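# Press a stapler's arm fully down and release it

## Task

Push the stapler's arm down until it bottoms out, hold it there briefly, then release so it springs back up. This needs a firm push. The press counts only if the stapler stays upright and where it was on the table; if it tips over or gets shifted, the task is failed.

## Robot and tools

Robot: a humanoid upper body on a stand beyond the table's -x edge, facing roughly +x. Only its right arm (seven joints) and right hand move. The hand has a thumb and two fingers, index and middle.

Scene frame: the table top is z = 0 with +z up. +x runs across the table away from the robot. The robot's right side is toward -y. The table's near edge is at x = 0.18 m. The right shoulder sits about 0.28 m above the pelvis, 0.14 m toward -y and 0.06 m toward +x. The pelvis is 0.01 to 0.14 m above the table. The hand point reaches at most 0.55 m from the shoulder. Printed poses may be off by a few cm, more at long reach.

Hand point: a point fixed to the palm, 0.06 m in front of its face, between the fingers, level with their knuckles. Its axes: +y out of the palm, +z along straight fingers, +x across the palm from the index toward the middle finger. With the hand flat, the fingertips are 0.095 m beyond it along +z. The thumb tip is 0.035 m out along +y, and the thumb stands 0.04 to 0.07 m back along -z. A wrist camera and its clamp on the index side can collide with things.

Row of 13 numbers, each in [-1, 1], in this order: dx, dy, dz, rx, ry, rz, thumb_0, thumb_1, thumb_2, middle_0, middle_1, index_0, index_1.
- dx..rz are offsets, not a pose. They are given in the Hand target's own axes (the hand point frame above) and count from the Hand target at the start of the action or move. 1.0 = 0.6 m of translation or 180 degrees of rotation. rx, ry, rz form one rotation vector. Offsets repeat, so sending the same offset twice moves twice.
- The seven hand numbers are absolute motor goals, scaled between each hinge's stops. thumb_0 only swivels the thumb (+1 = +60 deg, tip toward the middle finger; -1 = -60 deg, toward the index finger). For the other six, +1 = open/straight and -1 = closed. thumb_1 runs +35 to -60 deg and is straight at +0.26. thumb_2 runs 0 to -100. Finger _0 bends the knuckle 0 to +90 toward the thumb, and _1 bends the tip link 0 to +100. Resend your previous hand numbers to keep the hand unchanged; 0 is a real command.

Tools:
- execute_actions(actions, cameras): actions is a list of actions. Each action is a list of up to 15 rows, one per 1/30 s step; a short action holds its last row until 15 steps pass. Every row in an action counts from that action's start pose, not from the previous row. An empty list just returns state and images.
- move(target, speed, blend, blocking, cameras): a straight path toward one row or a list of up to 15 rows. All rows in the list count from the same starting Hand target. speed is in m/s, 0.002 to 1.2, default 0.25; rotation is capped at twice that in rad/s. It can be one value or one per target. blend is in m and rounds corners between listed targets; default 0. The path does not avoid obstacles. Faster moves lag, overshoot and hit harder. Aiming further past a contact presses harder. Hand changes for later targets are applied on arrival, after the arm settles. The result adds a 'move:' line with an ending (done = within 3 mm and 2 deg; off_target, moving, held, fault) and a limits field (paced = pose clipped, held = steps withheld). Neither ending tells you about contact. blocking=false returns after about 0.5 s while the move continues.
- wait(seconds 0 to 10): lets time pass holding the last command.
- stop(): brakes a running move.
- zoom_image(camera 'cam_head' or 'cam_wrist', region [x0,y0,x1,y1] in pixels, at most 504x504): closer look at the latest image.
- finished_scene(scene): ends the scene with its number. This is final, so call it only after the stapler has sprung back and stands untouched.

Results: end_effector_position (m) and end_effector_quat_wxyz in the scene frame. The Hand target is the last commanded pose after clipping, and the next offsets start from it. The hand often rests short of it; to close the gap, send the remaining distance as a new offset. The result also shows hand_goal and hand_position (both on the command scale) and hand_torque_nm (positive toward -1). It shows joint positions, velocities ('within noise' means at rest) and torques. Torques include the arm's own weight, have per-unit offsets, and are positive toward larger joint angles. Cameras: cam_head and cam_wrist, both 896x504.

Control notes: orientation is clipped to within 32 deg of the measured orientation at each step. Large rotations may swing the elbow. Joints move at most 2.4 rad/s. An arm blocked by an object keeps pushing until you command it back. To release the stapler arm, command the target back above the hand point, e.g. a +z-up offset in the scene, expressed in hand axes. Outer joints are weak and have play. Thinking time lets the scene run on. Stretching, holding loads or pushing at an unreachable pose heats motors. MOTOR HOT appears at 90 °C, and at 120 °C an OVER-TEMPERATURE FAULT drops the arm for 30 to 60 s or more.

Avoid: slamming or striking the stapler fast, and excessively hard pushes. Avoid sideways force that could tip or slide it; press straight down on the arm's top. Keep anything from falling off the table and avoid arm stops and faults. Descend slowly to contact, then push past it moderately until the arm bottoms out. Then lift clear so it springs up.

Each tool is called after "Call:" as name(argument=value, ...) on one line, values as JSON.

## Session

Call:
execute_actions(actions=[])

Scene clock: 0.00 s.
end_effector_position=(+0.2118, -0.1899, +0.2958) hand_goal=(+0.000, +0.263, +1.000, +1.000, +1.000, +1.000, +1.000) hand_position=(+0.000, +0.263, +1.000, +1.000, +1.000, +1.000, +1.000) hand_torque_nm=(+0.00, +0.00, +0.00, +0.00, +0.00, +0.00, +0.00) end_effector_quat_wxyz=(+0.710, -0.602, +0.178, -0.319)
Joint positions: [0.403 -0.922 -1.025 -0.576 0.135 -0.859 0.389]
Joint velocities: within noise
Joint torques (N m): no reading
Hand target: +0.2118, -0.1899, +0.2958; +0.710, -0.602, +0.178, -0.319

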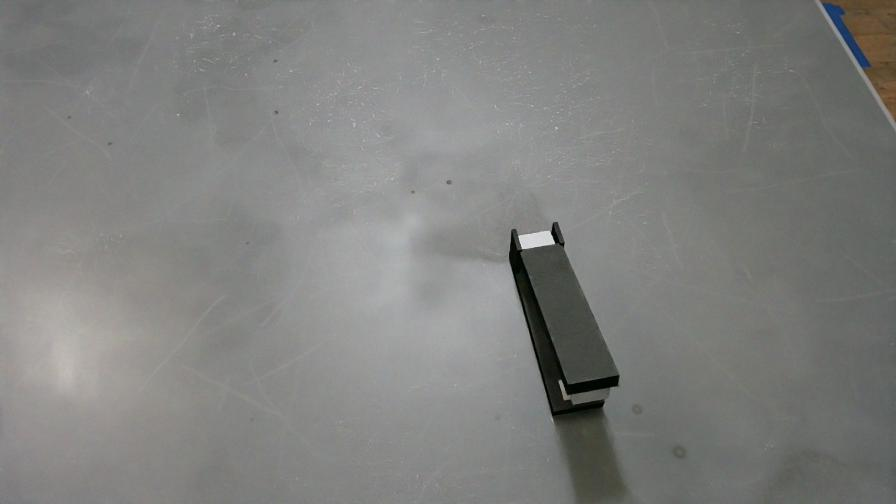

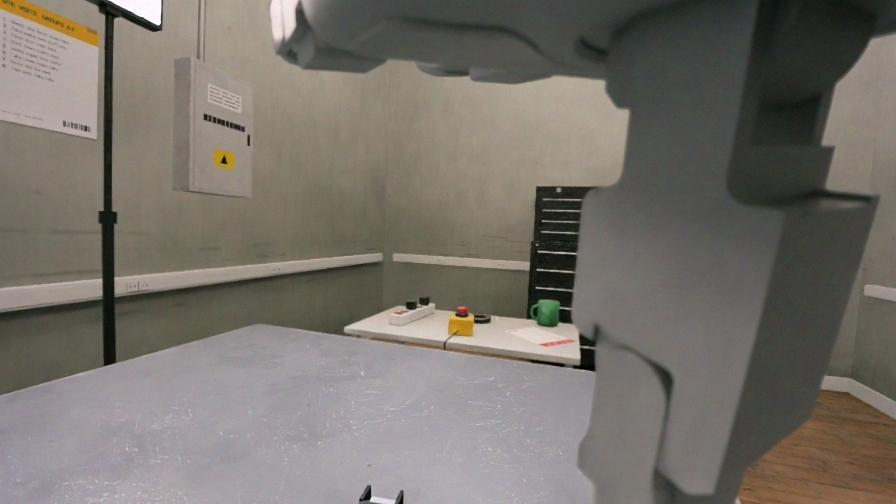

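Call:
move(target=[0.064, 0.1925, 0.2415, -0.231, 0.603, 0.547, 0, 0.263, 1, -1, 1, -1, 1], speed=0.3)

Scene clock: 18.47 s.
end_effector_position=(+0.3555, -0.1072, +0.2241) hand_goal=(+0.000, +0.263, +1.000, -1.000, +1.000, -1.000, +1.000) hand_position=(+0.000, +0.263, +1.000, -0.938, +1.000, -0.938, +1.000) hand_torque_nm=(+0.00, +0.00, +0.00, +0.08, +0.00, +0.08, +0.00) end_effector_quat_wxyz=(+0.456, -0.015, +0.890, +0.016)
Joint positions: [1.626 -2.217 -1.603 -0.327 1.981 0.117 -0.606]
Joint velocities: within noise
Joint torques (N m): [-2.69 1.87 -3.17 -0.19 0.18 -1.48 -0.03]
Hand target: +0.3599, -0.0999, +0.2197; +0.194, -0.004, +0.981, +0.004
Off the commanded pose: 0.010 m, 44 deg; orientation clipped.
joint sent to its limit — joint 2 (shoulder roll), lower limit; joint 5 (wrist roll), upper limit. The joint targets are off in position and orientation.
move: off_target; limits=paced

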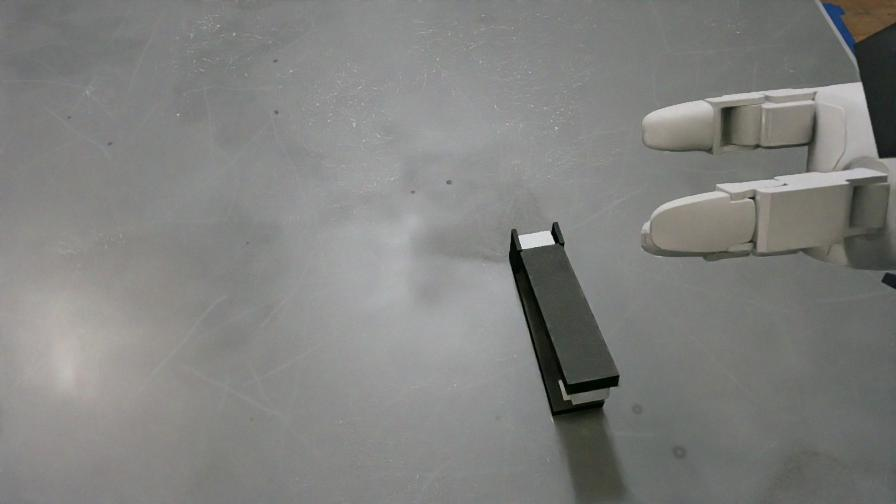

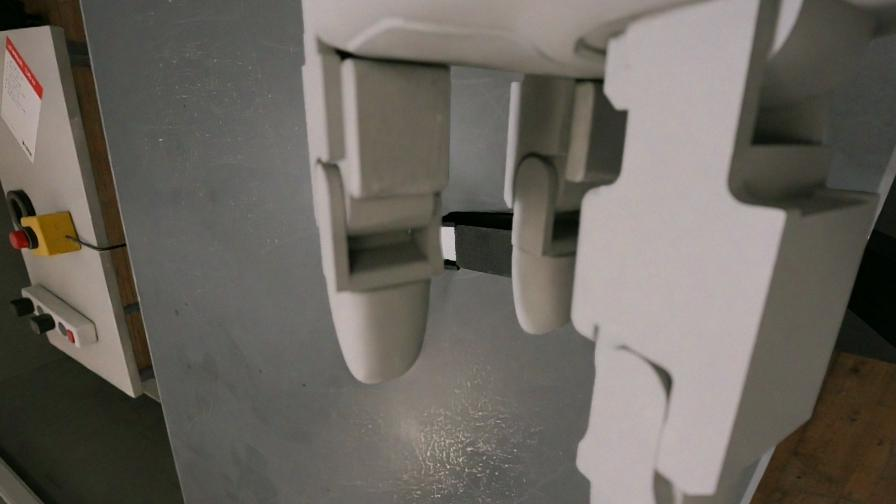

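Call:
move(target=[0.18, -0.15, -0.211, 0.163, -0.554, -0.546, 0, 0.263, 1, -1, 1, -1, 1], speed=0.3)

Scene clock: 33.67 s.
end_effector_position=(+0.2125, -0.1899, +0.2946) hand_goal=(+0.000, +0.263, +1.000, -1.000, +1.000, -1.000, +1.000) hand_position=(+0.000, +0.263, +1.000, -0.939, +1.000, -0.939, +1.000) hand_torque_nm=(+0.00, +0.00, +0.00, +0.07, +0.00, +0.07, +0.00) end_effector_quat_wxyz=(+0.716, -0.599, +0.184, -0.309)
Joint positions: [1.462 -1.239 -1.423 -0.542 -0.245 -0.839 -0.727]
Joint velocities: within noise
Joint torques (N m): [0.22 0.95 -1.9 1.51 0.54 -0.08 -1.14]
Hand target: +0.2127, -0.1919, +0.2950; +0.714, -0.600, +0.181, -0.313
Off the commanded pose: 0.002 m, 1 deg.
move: done

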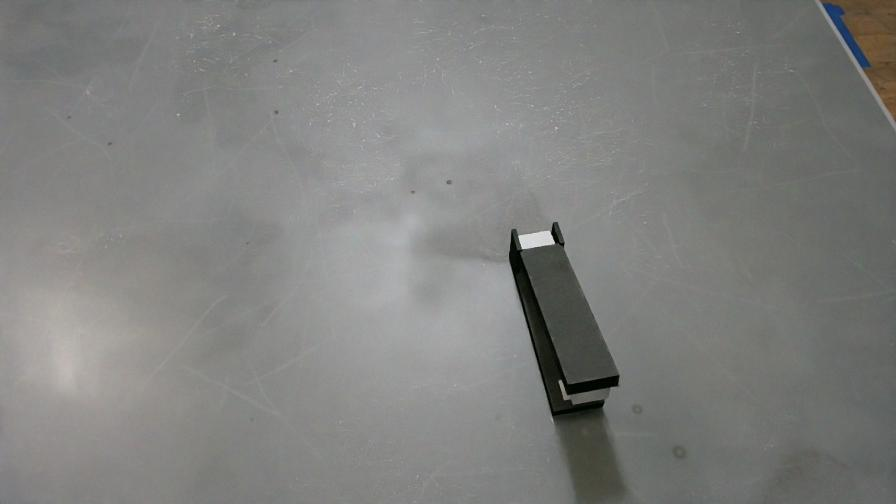

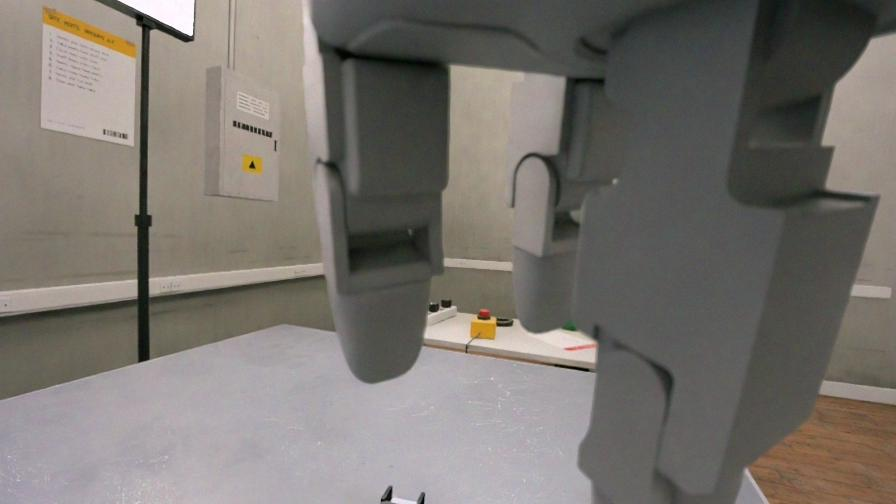

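Call:
move(target=[0.024, 0.11, 0.055, 0.146, 0.274, 0.475, 0, 0.263, 1, -1, 1, -1, 1], speed=0.3)

Scene clock: 38.57 s.
end_effector_position=(+0.2610, -0.1732, +0.2419) hand_goal=(+0.000, +0.263, +1.000, -1.000, +1.000, -1.000, +1.000) hand_position=(+0.000, +0.263, +1.000, -0.940, +1.000, -0.940, +1.000) hand_torque_nm=(+0.00, +0.00, +0.00, +0.07, +0.00, +0.07, +0.00) end_effector_quat_wxyz=(+0.710, -0.003, +0.704, +0.000)
Joint positions: [1.766 -1.951 -0.782 -0.441 0.968 -1.216 -0.848]
Joint velocities: within noise
Joint torques (N m): [-0.87 1.77 -0.97 -1.16 0.27 -1.64 0.07]
Hand target: +0.2594, -0.1714, +0.2398; +0.704, +0.001, +0.710, +0.006
Off the commanded pose: 0.003 m, 1 deg.
move: done

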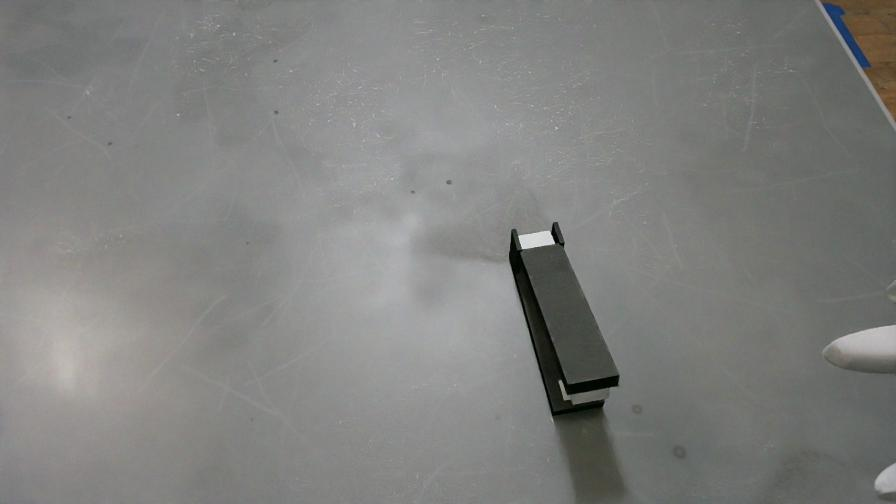

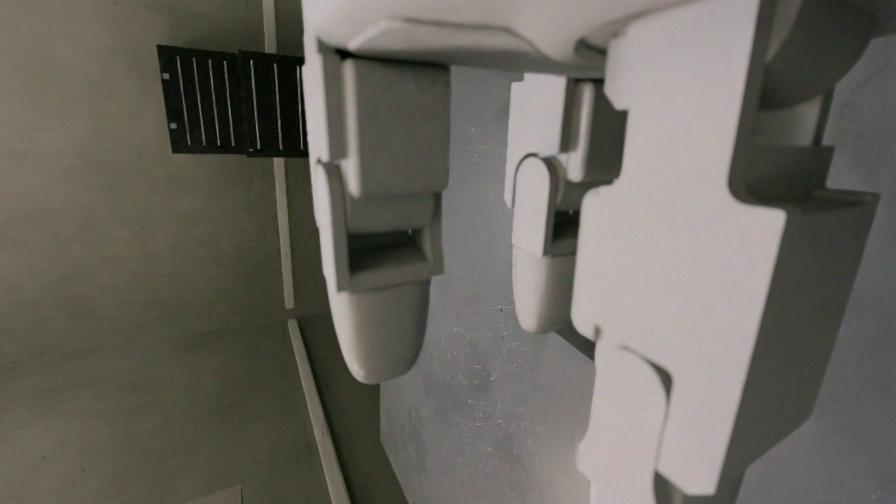

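Call:
move(target=[[-0.092, -0.034, -0.078, -0.146, -0.274, -0.475, 0, 0.263, 1, -1, 1, -1, 1],[-0.033,-0.05,0.033,-0.557,0.234,-0.557, 0, 0.263, 1, -1, 1, -1, 1]], speed=0.4)

Scene clock: 51.67 s.
end_effector_position=(+0.2774, -0.2038, +0.2572) hand_goal=(+0.000, +0.263, +1.000, -1.000, +1.000, -1.000, +1.000) hand_position=(+0.000, +0.263, +1.000, -0.940, +1.000, -0.940, +1.000) hand_torque_nm=(+0.00, +0.00, +0.00, +0.07, +0.00, +0.07, +0.00) end_effector_quat_wxyz=(-0.199, +0.899, -0.365, +0.135)
Joint positions: [1.177 -2.215 -1.604 -0.167 0.212 -0.163 1.085]
Joint velocities: within noise
Joint torques (N m): [-5.13 0.27 -1.81 1.8 0.3 0.02 -0.43]
Hand target: +0.2796, -0.2014, +0.2591; -0.005, +0.923, -0.386, -0.006
Off the commanded pose: 0.004 m, 28 deg.
joint sent to its limit — joint 2 (shoulder roll), lower limit. The joint targets are off in orientation, not in position.
move: off_target

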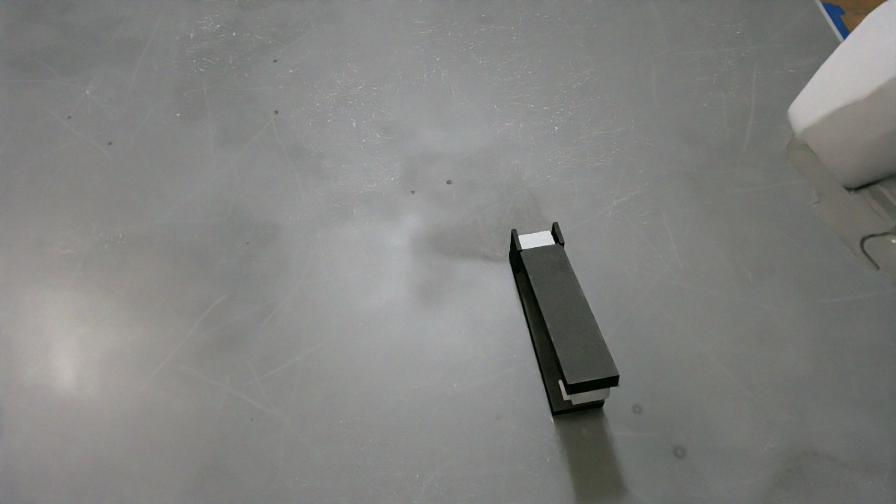

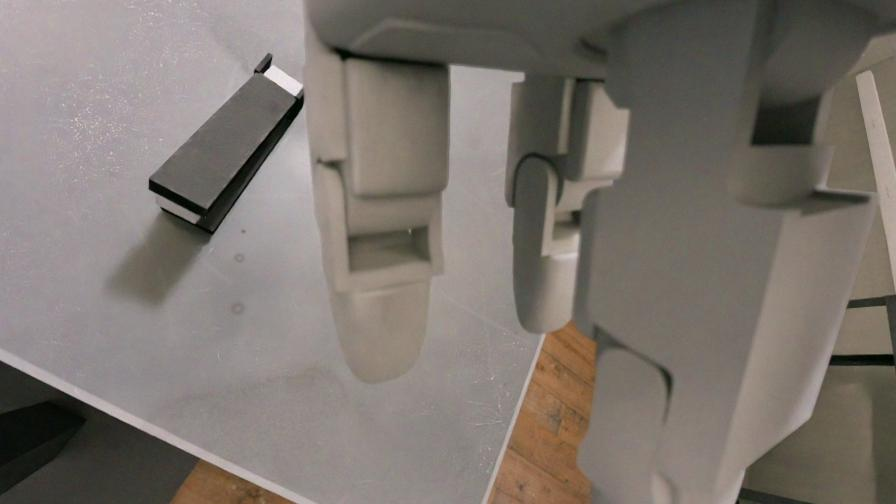

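Call:
move(target=[-0.013, -0.212, 0.117, 0.099, 0.0345, -0.258, 0, 0.9, 1, -1, -1, -1, -1], speed=0.3)

Scene clock: 64.00 s.
end_effector_position=(+0.3492, -0.1187, +0.2025) hand_goal=(+0.000, +0.900, +1.000, -1.000, -1.000, -1.000, -1.000) hand_position=(+0.000, +0.819, +1.000, -0.940, -0.938, -0.940, -0.937) hand_torque_nm=(+0.00, -0.10, +0.00, +0.07, +0.09, +0.07, +0.09) end_effector_quat_wxyz=(-0.483, +0.775, +0.165, +0.373)
Joint positions: [1.627 -2.215 -1.528 -0.399 -1.024 -0.039 -0.374]
Joint velocities: within noise
Joint torques (N m): [-2.42 1.41 -3.04 0.72 0.06 0.84 -0.67]
Hand target: +0.3642, -0.1055, +0.1898; -0.304, +0.919, +0.086, +0.238
Off the commanded pose: 0.024 m, 60 deg; orientation clipped.
joint sent to its limit — joint 2 (shoulder roll), lower limit. The joint targets are off in position and orientation.
move: off_target; limits=paced

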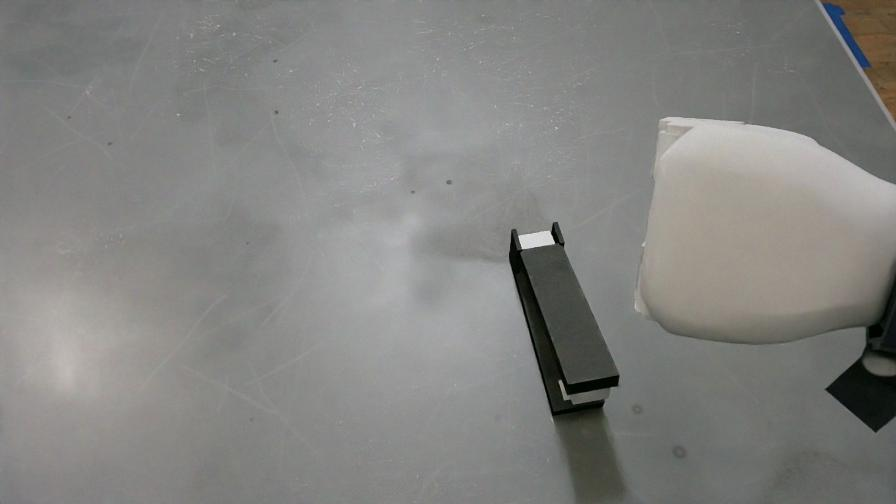

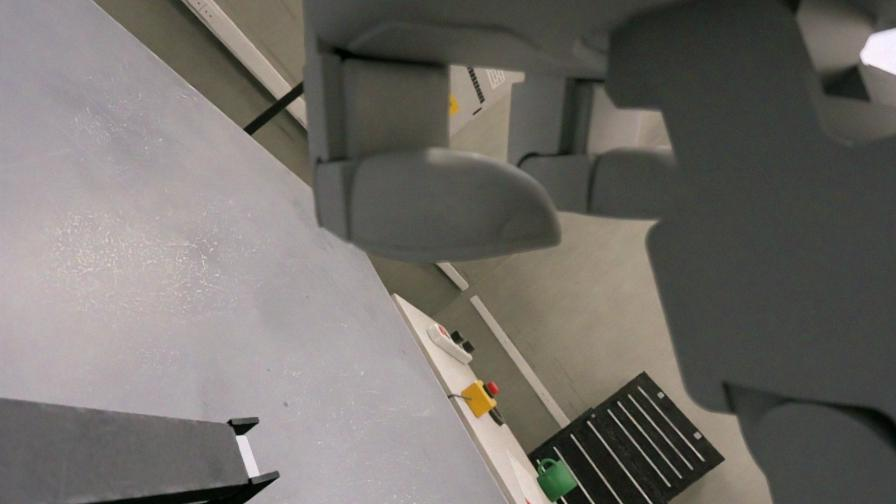

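Call:
move(target=[-0.136, -0.054, -0.305, 0.270, 0.179, 0.194, 0, 0.9, 1, -1, -1, -1, -1], speed=0.4, cameras=[])

Scene clock: 75.13 s.
end_effector_position=(+0.2120, -0.1891, +0.2934) hand_goal=(+0.000, +0.900, +1.000, -1.000, -1.000, -1.000, -1.000) hand_position=(+0.000, +0.830, +1.000, -0.940, -0.938, -0.940, -0.938) hand_torque_nm=(+0.00, -0.09, +0.00, +0.07, +0.08, +0.07, +0.08) end_effector_quat_wxyz=(+0.709, -0.606, +0.176, -0.316)
Joint positions: [1.66 -1.235 -1.528 -0.58 -0.313 -0.77 -0.881]
Joint velocities: within noise
Joint torques (N m): [0.57 1.56 -1.93 1.66 1.07 -0.06 -0.95]
Hand target: +0.2129, -0.1903, +0.2953; +0.710, -0.602, +0.178, -0.319
Off the commanded pose: 0.002 m, 1 deg.
move: done
No camera images: "cameras" was empty.

Call:
move(target=[0.133, 0.198, 0.078, 0.241, 0.333, 0.732, 0, 0.9, 1, -1, -1, -1, -1], speed=0.4)

Scene clock: 81.13 s.
end_effector_position=(+0.3294, -0.1996, +0.2044) hand_goal=(+0.000, +0.900, +1.000, -1.000, -1.000, -1.000, -1.000) hand_position=(+0.000, +0.840, +1.000, -0.940, -0.942, -0.940, -0.942) hand_torque_nm=(+0.00, -0.08, +0.00, +0.07, +0.08, +0.07, +0.08) end_effector_quat_wxyz=(+0.560, +0.275, +0.773, +0.114)
Joint positions: [2.672 -2.21 -1.97 -0.367 1.978 -0.858 -0.277]
Joint velocities: within noise
Joint torques (N m): [-1.38 3.48 -2.48 0.17 0.02 -0.92 0.67]
Hand target: +0.3295, -0.2003, +0.2006; +0.545, +0.320, +0.737, +0.239
Off the commanded pose: 0.004 m, 16 deg.
joint sent to its limit — joint 1 (shoulder pitch), upper limit; joint 2 (shoulder roll), lower limit; joint 5 (wrist roll), upper limit. The joint targets are off in orientation, not in position.
move: off_target

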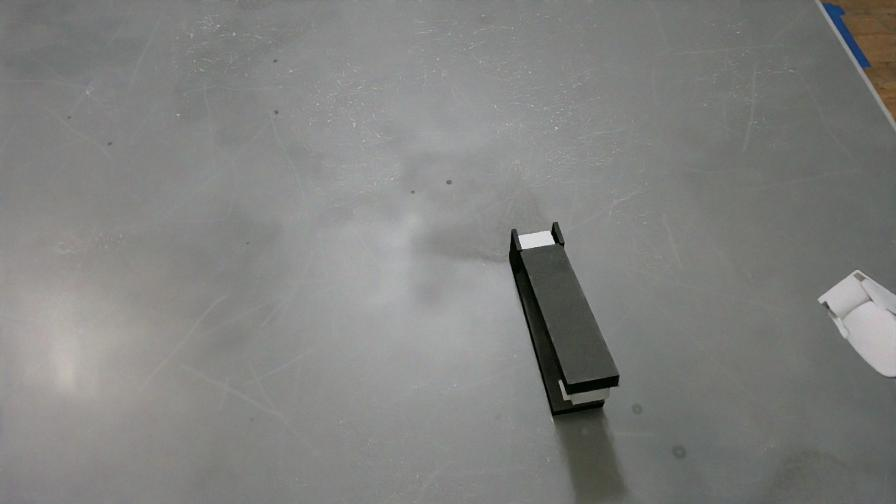

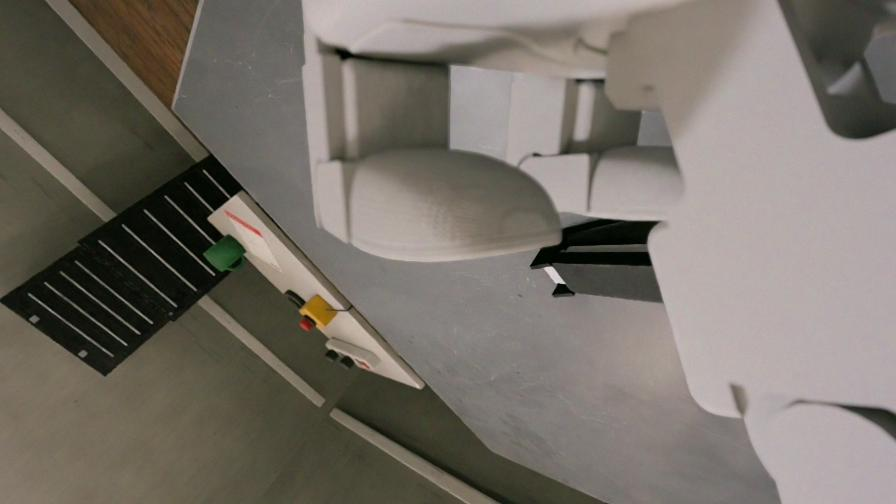

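Call:
move(target=[[-0.133, -0.198, -0.078, -0.241, -0.333, -0.732, 0, 0.9, 1, -1, -1, -1, -1],[-0.498,-0.44,-0.406,0.568,0.131,-0.503,0, 0.9, 1, -1, -1, -1, -1]], speed=0.35, cameras=["cam_wrist"])

Scene clock: 96.03 s.
end_effector_position=(+0.1001, -0.6001, +0.2897) hand_goal=(+0.000, +0.900, +1.000, -1.000, -1.000, -1.000, -1.000) hand_position=(+0.000, +0.840, +1.000, -0.940, -0.942, -0.940, -0.942) hand_torque_nm=(+0.00, -0.08, +0.00, +0.07, +0.08, +0.07, +0.08) end_effector_quat_wxyz=(+0.004, +0.004, +0.702, -0.712)
Joint positions: [2.674 -1.671 -1.785 0.741 1.281 0.329 -0.351]
Joint velocities: within noise
Joint torques (N m): [0.49 6.57 -0.78 5.3 -0.37 0.06 -0.68]
Hand target: +0.1008, -0.5998, +0.2807; +0.001, +0.001, +0.708, -0.706
Off the commanded pose: 0.009 m, 1 deg.
move: off_target
Images, in order (width x height): cam_wrist 896x504.

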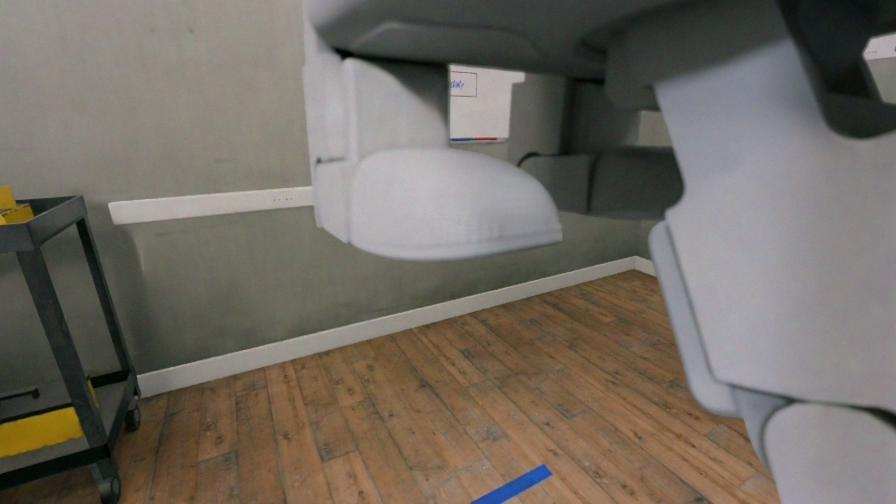

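Call:
move(target=[[0.068, -0.3, -0.133, 0,0,0, 0, 0.9, 1, -1, -1, -1, -1],[0.333,-0.083,-0.133,0,0,0,0, 0.9, 1, -1, -1, -1, -1],[0.217,0.267,-0.133,0,0,0,0, 0.9, 1, -1, -1, -1, -1],[0,0.333,-0.167,0,0,0,0, 0.9, 1, -1, -1, -1, -1]], speed=0.25, cameras=["cam_wrist"])

Scene clock: 103.73 s.
end_effector_position=(+0.1054, -0.5008, +0.0860) hand_goal=(+0.000, +0.900, +1.000, -1.000, -1.000, -1.000, -1.000) hand_position=(+0.000, +0.840, +1.000, -0.940, -0.942, -0.940, -0.942) hand_torque_nm=(+0.00, -0.08, +0.00, +0.07, +0.08, +0.07, +0.08) end_effector_quat_wxyz=(+0.006, -0.003, +0.705, -0.709)
Joint positions: [0.402 -1.298 0.04 0.148 0.968 0.806 -1.194]
Joint velocities: within noise
Joint torques (N m): [0.25 -4.63 -1.25 1.52 -0.31 -0.1 -1.14]
Hand target: +0.1014, -0.4992, +0.0812; +0.001, +0.001, +0.708, -0.706
Off the commanded pose: 0.007 m, 1 deg.
move: off_target
Images, in order (width x height): cam_wrist 896x504.

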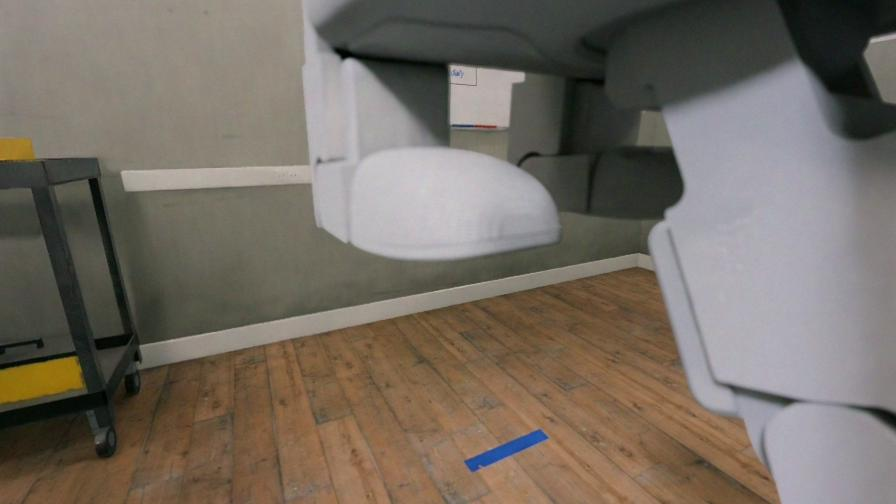

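Call:
move(target=[[-0.164, -0.198, -0.082, -0.225,-0.13,0.13, 0, 0.9, 1, -1, -1, -1, -1],[-0.431,-0.198,-0.532,-0.45,-0.261,0.261,0, 0.9, 1, -1, -1, -1, -1]], speed=0.35)

Scene clock: 110.07 s.
end_effector_position=(+0.3599, -0.1759, +0.2033) hand_goal=(+0.000, +0.900, +1.000, -1.000, -1.000, -1.000, -1.000) hand_position=(+0.000, +0.840, +1.000, -0.940, -0.942, -0.940, -0.942) hand_torque_nm=(+0.00, -0.08, +0.00, +0.07, +0.08, +0.07, +0.08) end_effector_quat_wxyz=(+0.507, -0.007, +0.862, +0.005)
Joint positions: [1.232 -2.192 -0.787 -0.17 1.981 -0.328 -0.244]
Joint velocities: within noise
Joint torques (N m): [-2.56 1.55 -2.59 2.08 0.27 -1.03 0.17]
Hand target: +0.3597, -0.1802, +0.2013; +0.503, +0.001, +0.864, +0.002
Off the commanded pose: 0.005 m, 1 deg.
joint sent to its limit — joint 5 (wrist roll), upper limit. The joint targets still meet the commanded pose.
move: off_target

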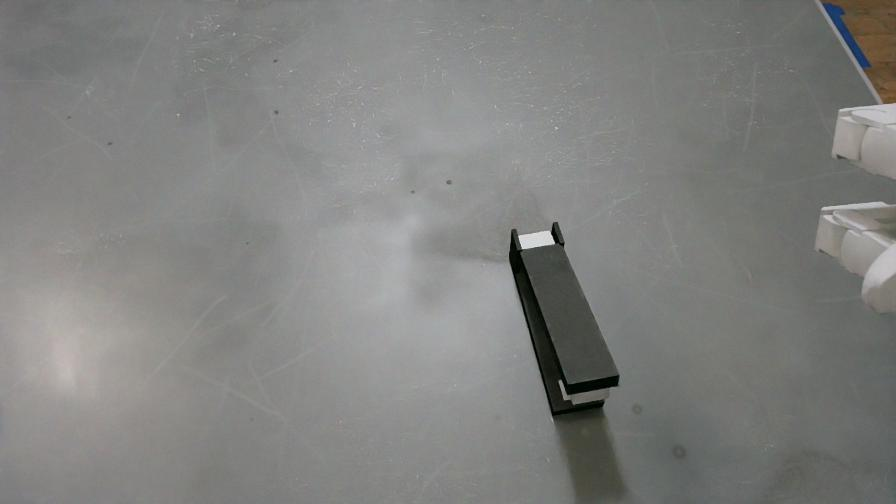

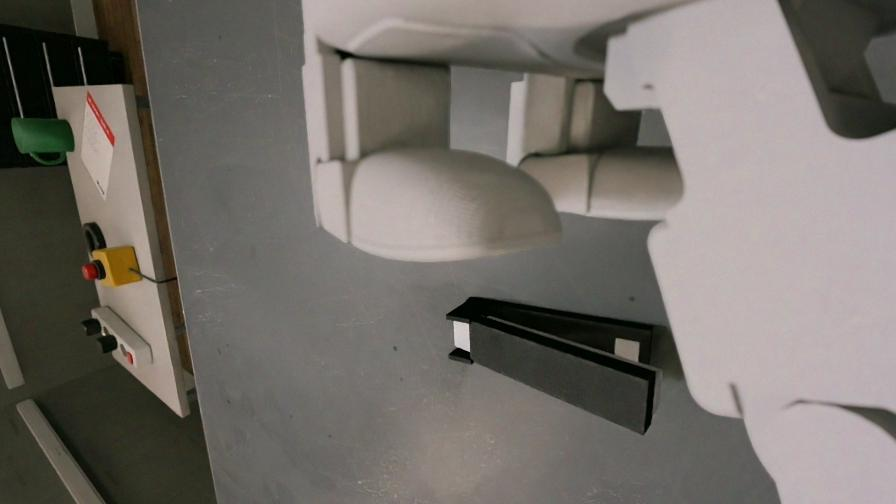

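Call:
move(target=[[0.133,-0.45,-0.232,0.225,0.13,-0.13,0,0.9,1,-1,-1,-1,-1],[0.1,-0.7,-0.443,0.45,0.261,-0.261,0,0.9,1,-1,-1,-1,-1],[-0.127,-0.567,-0.652,0.45,0.261,-0.261,0,0.9,1,-1,-1,-1,-1],[0.195,-0.567,-0.775,0.45,0.261,-0.261,0,0.9,1,-1,-1,-1,-1],[0.442,-0.567,-0.498,0.45,0.261,-0.261,0,0.9,1,-1,-1,-1,-1],[0.432,-0.533,-0.35,0.45,0.261,-0.261,0,0.9,1,-1,-1,-1,-1]], speed=0.25, cameras=[])

Scene clock: 125.17 s.
end_effector_position=(+0.0471, -0.4966, +0.0745) hand_goal=(+0.000, +0.900, +1.000, -1.000, -1.000, -1.000, -1.000) hand_position=(+0.000, +0.840, +1.000, -0.940, -0.942, -0.940, -0.942) hand_torque_nm=(+0.00, -0.08, +0.00, +0.07, +0.08, +0.07, +0.08) end_effector_quat_wxyz=(+0.002, +0.009, +0.714, -0.700)
Joint positions: [0.459 -0.619 -0.551 -0.003 -0.257 0.914 -0.472]
Joint velocities: within noise
Joint torques (N m): [1.94 -6.38 -1.57 -0.96 -0.83 -0.02 -1.11]
Hand target: +0.0496, -0.4999, +0.0779; +0.001, +0.001, +0.708, -0.706
Off the commanded pose: 0.005 m, 1 deg.
move: off_target
No camera images: "cameras" was empty.

Call:
move(target=[[0,-0.283,-0.083,0.027,-0.25,0.02,0,0.9,1,-1,-1,-1,-1],[-0.27,-0.363,-0.517,0.082,-0.765,0.063,0,0.9,1,-1,-1,-1,-1]], speed=0.3, cameras=[])

Scene clock: 131.97 s.
end_effector_position=(+0.2094, -0.1894, +0.2948) hand_goal=(+0.000, +0.900, +1.000, -1.000, -1.000, -1.000, -1.000) hand_position=(+0.000, +0.840, +1.000, -0.940, -0.942, -0.940, -0.942) hand_torque_nm=(+0.00, -0.08, +0.00, +0.07, +0.08, +0.07, +0.08) end_effector_quat_wxyz=(+0.708, -0.607, +0.175, -0.316)
Joint positions: [1.073 -1.155 -1.253 -0.552 -0.143 -0.894 -0.375]
Joint velocities: within noise
Joint torques (N m): [0.6 -1.45 -1.8 1.22 1.12 0.35 -1.14]
Hand target: +0.2110, -0.1902, +0.2968; +0.711, -0.601, +0.177, -0.319
Off the commanded pose: 0.003 m, 1 deg.
move: done
No camera images: "cameras" was empty.

Call:
move(target=[[0.081,-0.02,-0.51,-0.055,0.51,-0.042,0,0.9,1,-1,-1,-1,-1],[0.003,0.376,-0.618,-0.082,0.765,-0.063,0,0.9,1,-1,-1,-1,-1]], speed=0.25, cameras=["cam_wrist"])

Scene clock: 141.20 s.
end_effector_position=(+0.0312, -0.4501, +0.0007) hand_goal=(+0.000, +0.900, +1.000, -1.000, -1.000, -1.000, -1.000) hand_position=(+0.000, +0.840, +1.000, -0.940, -0.942, -0.940, -0.942) hand_torque_nm=(+0.00, -0.08, +0.00, +0.07, +0.08, +0.07, +0.08) end_effector_quat_wxyz=(+0.001, -0.008, +0.707, -0.707)
Joint positions: [0.343 -0.304 -0.51 0.21 -0.482 0.675 -0.669]
Joint velocities: within noise
Joint torques (N m): [1.73 -4.07 -1.87 -1.33 -0.16 -0.2 -1.13]
Hand target: +0.0312, -0.4498, -0.0010; +0.001, +0.001, +0.708, -0.706
Off the commanded pose: 0.002 m, 1 deg.
move: done
Images, in order (width x height): cam_wrist 896x504.

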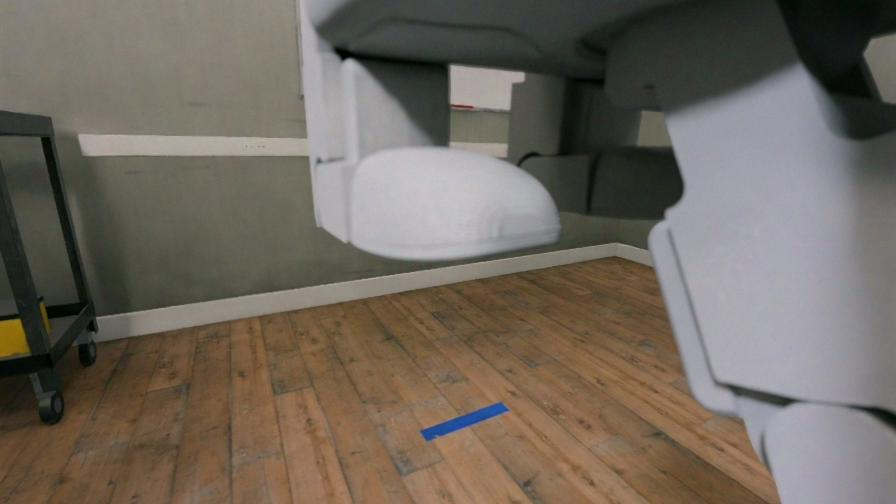

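Call:
move(target=[[-0.032,-0.285,-0.05,-0.2,-0.2,0.2,0,0.9,1,-1,-1,-1,-1],[-0.448,-0.368,-0.217,-0.385,-0.385,0.385,0,0.9,1,-1,-1,-1,-1]], speed=0.25, cameras=["cam_wrist"])

Scene clock: 147.97 s.
end_effector_position=(+0.2977, -0.3192, +0.2194) hand_goal=(+0.000, +0.900, +1.000, -1.000, -1.000, -1.000, -1.000) hand_position=(+0.000, +0.840, +1.000, -0.940, -0.942, -0.940, -0.942) hand_torque_nm=(+0.00, -0.08, +0.00, +0.07, +0.08, +0.07, +0.08) end_effector_quat_wxyz=(+0.708, +0.007, +0.706, +0.005)
Joint positions: [-0.054 -0.787 -0.67 0.248 0.75 0.108 0.641]
Joint velocities: within noise
Joint torques (N m): [-1.92 -7.45 -1.62 -1.97 0.29 -1.39 0.14]
Hand target: +0.2994, -0.3201, +0.2208; +0.708, +0.001, +0.706, +0.001
Off the commanded pose: 0.002 m, 1 deg.
move: done
Images, in order (width x height): cam_wrist 896x504.

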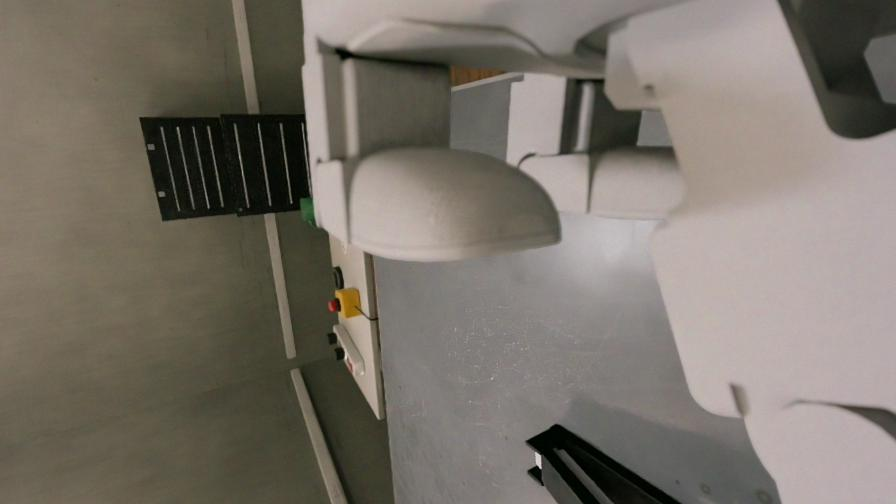

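Call:
move(target=[-0.033,0.2,0.067,0,0.25,0,0,0.9,1,-1,-1,-1,-1], speed=0.25)

Scene clock: 151.30 s.
end_effector_position=(+0.3385, -0.2043, +0.2402) hand_goal=(+0.000, +0.900, +1.000, -1.000, -1.000, -1.000, -1.000) hand_position=(+0.000, +0.840, +1.000, -0.940, -0.942, -0.940, -0.942) hand_torque_nm=(+0.00, -0.08, +0.00, +0.07, +0.08, +0.07, +0.08) end_effector_quat_wxyz=(+0.385, +0.003, +0.923, -0.008)
Joint positions: [-0.653 -1.027 -0.429 -0.102 1.486 1.579 -0.531]
Joint velocities: within noise
Joint torques (N m): [-4.68 -4.41 -1.22 -0.66 0.56 -0.85 -0.05]
Hand target: +0.3396, -0.2001, +0.2410; +0.384, +0.000, +0.923, +0.001
Off the commanded pose: 0.004 m, 1 deg.
move: off_target

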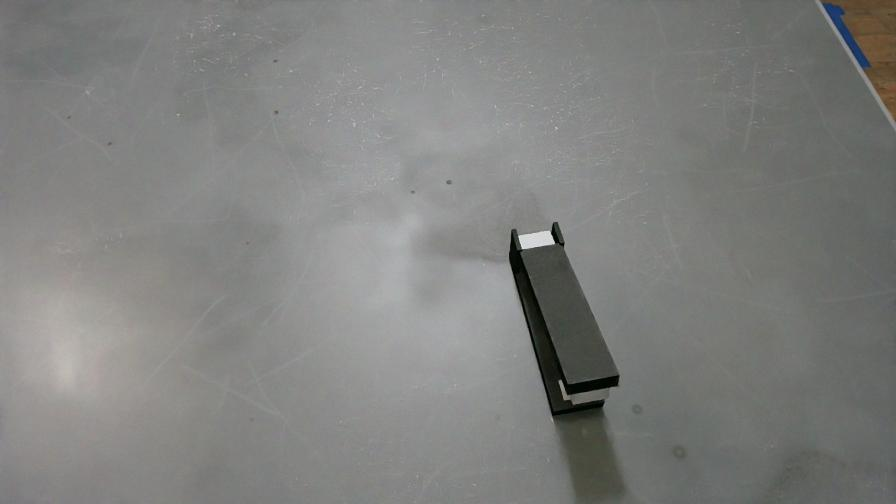

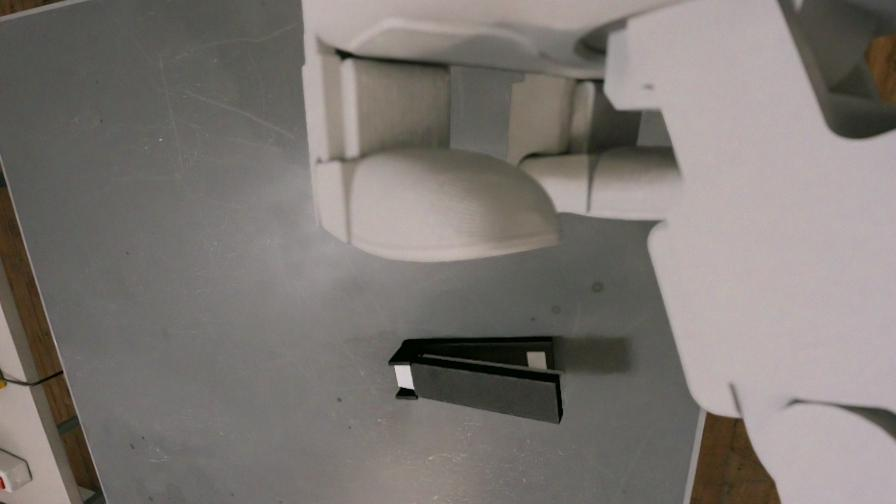

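Call:
move(target=[0.077,0.217,0.088,-0.068,0.0835,-0.088,0,0.9,1,-1,-1,-1,-1], speed=0.25)

Scene clock: 156.60 s.
end_effector_position=(+0.3404, -0.0714, +0.1672) hand_goal=(+0.000, +0.900, +1.000, -1.000, -1.000, -1.000, -1.000) hand_position=(+0.000, +0.840, +1.000, -0.940, -0.942, -0.940, -0.942) hand_torque_nm=(+0.00, -0.08, +0.00, +0.07, +0.08, +0.07, +0.08) end_effector_quat_wxyz=(+0.248, -0.165, +0.953, +0.049)
Joint positions: [-0.988 -0.675 0.16 0.107 1.468 1.568 -0.663]
Joint velocities: within noise
Joint torques (N m): [-7.06 -3 -1.19 -1.18 0.22 -0.9 0.24]
Hand target: +0.3444, -0.0697, +0.1713; +0.255, -0.167, +0.951, +0.046
Off the commanded pose: 0.006 m, 1 deg.
move: off_target

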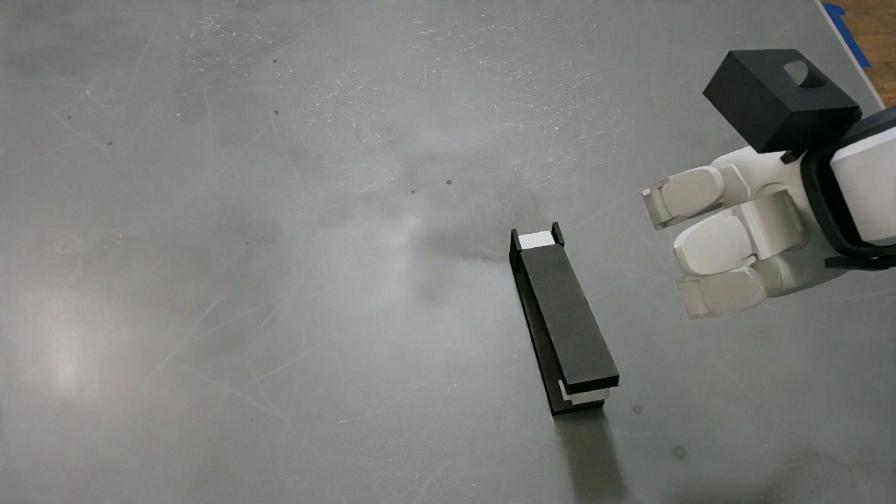

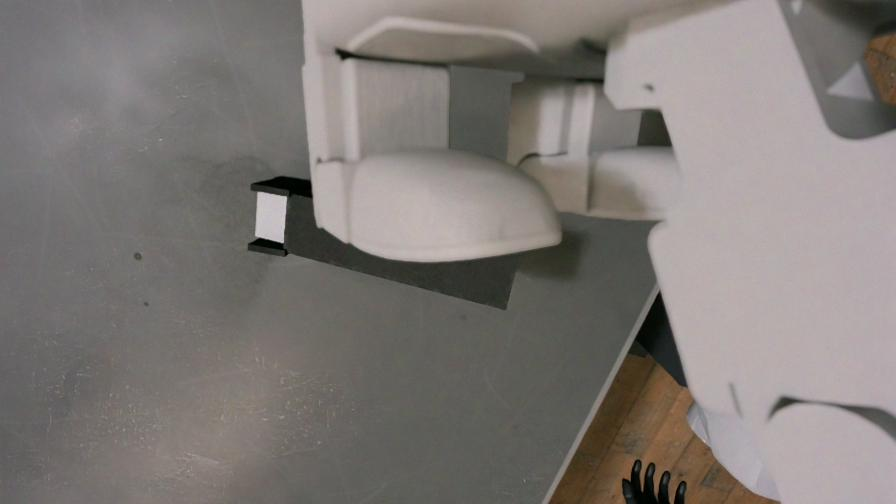

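Call:
move(target=[0.009,0.089,0.093,0,0,0,0,0.9,1,-1,-1,-1,-1], speed=0.15)

Scene clock: 161.70 s.
end_effector_position=(+0.3500, -0.0099, +0.1272) hand_goal=(+0.000, +0.900, +1.000, -1.000, -1.000, -1.000, -1.000) hand_position=(+0.000, +0.840, +1.000, -0.940, -0.942, -0.940, -0.942) hand_torque_nm=(+0.00, -0.08, +0.00, +0.07, +0.08, +0.07, +0.08) end_effector_quat_wxyz=(+0.264, -0.170, +0.948, +0.049)
Joint positions: [-0.988 -0.454 0.345 0.179 1.265 1.339 -0.652]
Joint velocities: within noise
Joint torques (N m): [-4.74 -1.9 -1.06 -1.61 0.17 -0.96 0.23]
Hand target: +0.3480, -0.0114, +0.1205; +0.255, -0.167, +0.951, +0.046
Off the commanded pose: 0.007 m, 1 deg.
move: off_target

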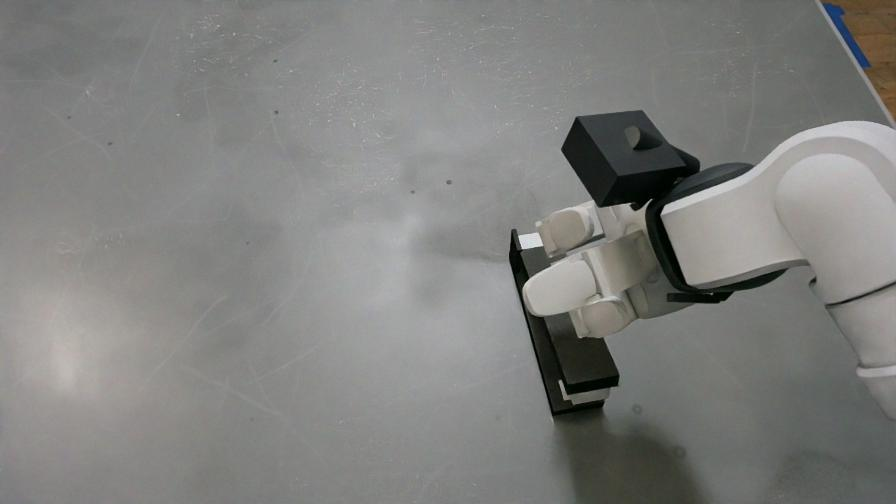

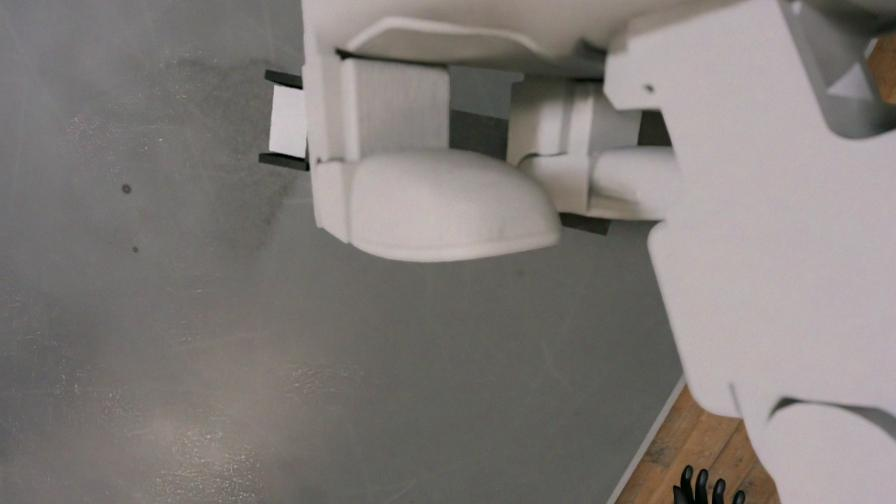

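Call:
move(target=[0.05,0,0.087,0,0,0,0,0.9,1,-1,-1,-1,-1], speed=0.06)

Call:
zoom_image(camera="cam_head", region=[440, 170, 720, 440])

Scene clock: 165.20 s.
end_effector_position=(+0.3617, -0.0042, +0.0874) hand_goal=(+0.000, +0.900, +1.000, -1.000, -1.000, -1.000, -1.000) hand_position=(+0.000, +0.840, +1.000, -0.997, -0.942, -0.940, -0.942) hand_torque_nm=(+0.00, -0.08, +0.00, +0.00, +0.08, +0.07, +0.08) end_effector_quat_wxyz=(+0.292, -0.167, +0.940, +0.063)
Joint positions: [-0.958 -0.454 0.55 0.327 1.052 1.017 -0.373]
Joint velocities: within noise
Joint torques (N m): [-2.55 -1.33 0.05 0.36 -0.07 -0.39 -0.26]
Hand target: +0.3481, -0.0112, +0.0603; +0.255, -0.167, +0.951, +0.046
Off the commanded pose: 0.031 m, 5 deg.
move: off_target

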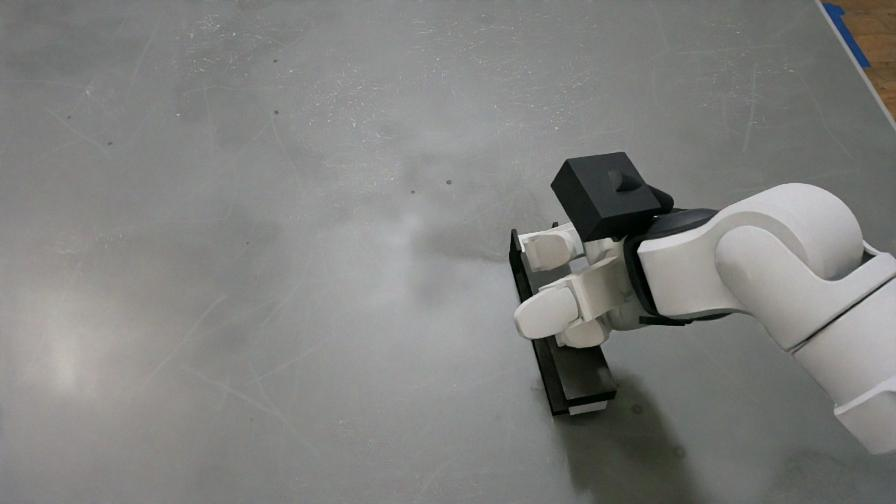

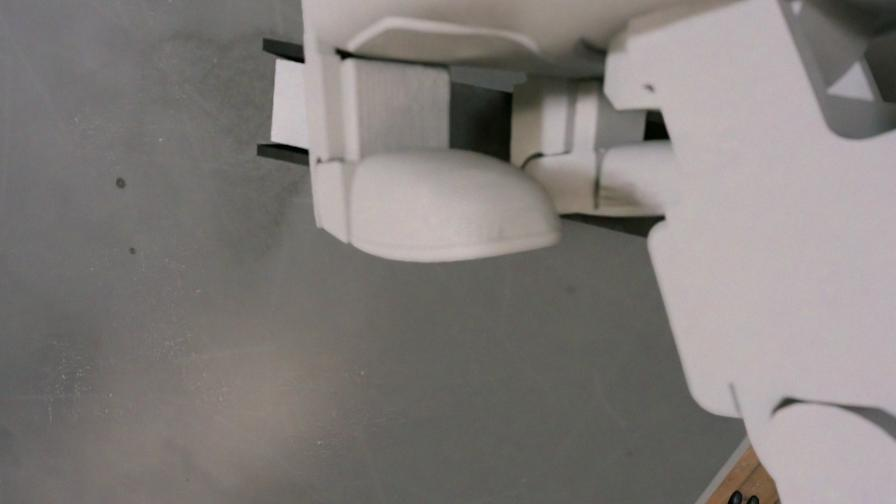

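Scaled by 1.800 from the camera's 896x504 image, which has a finer 1280x720 frame.

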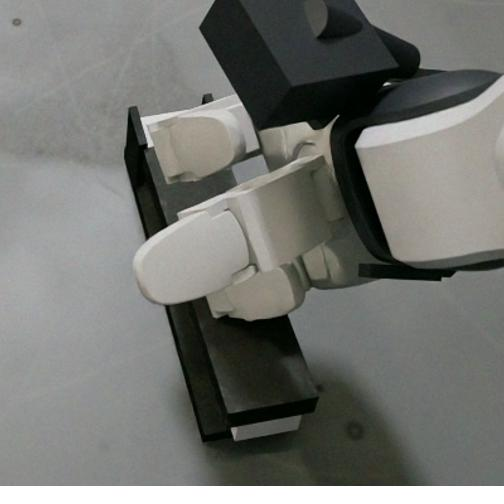

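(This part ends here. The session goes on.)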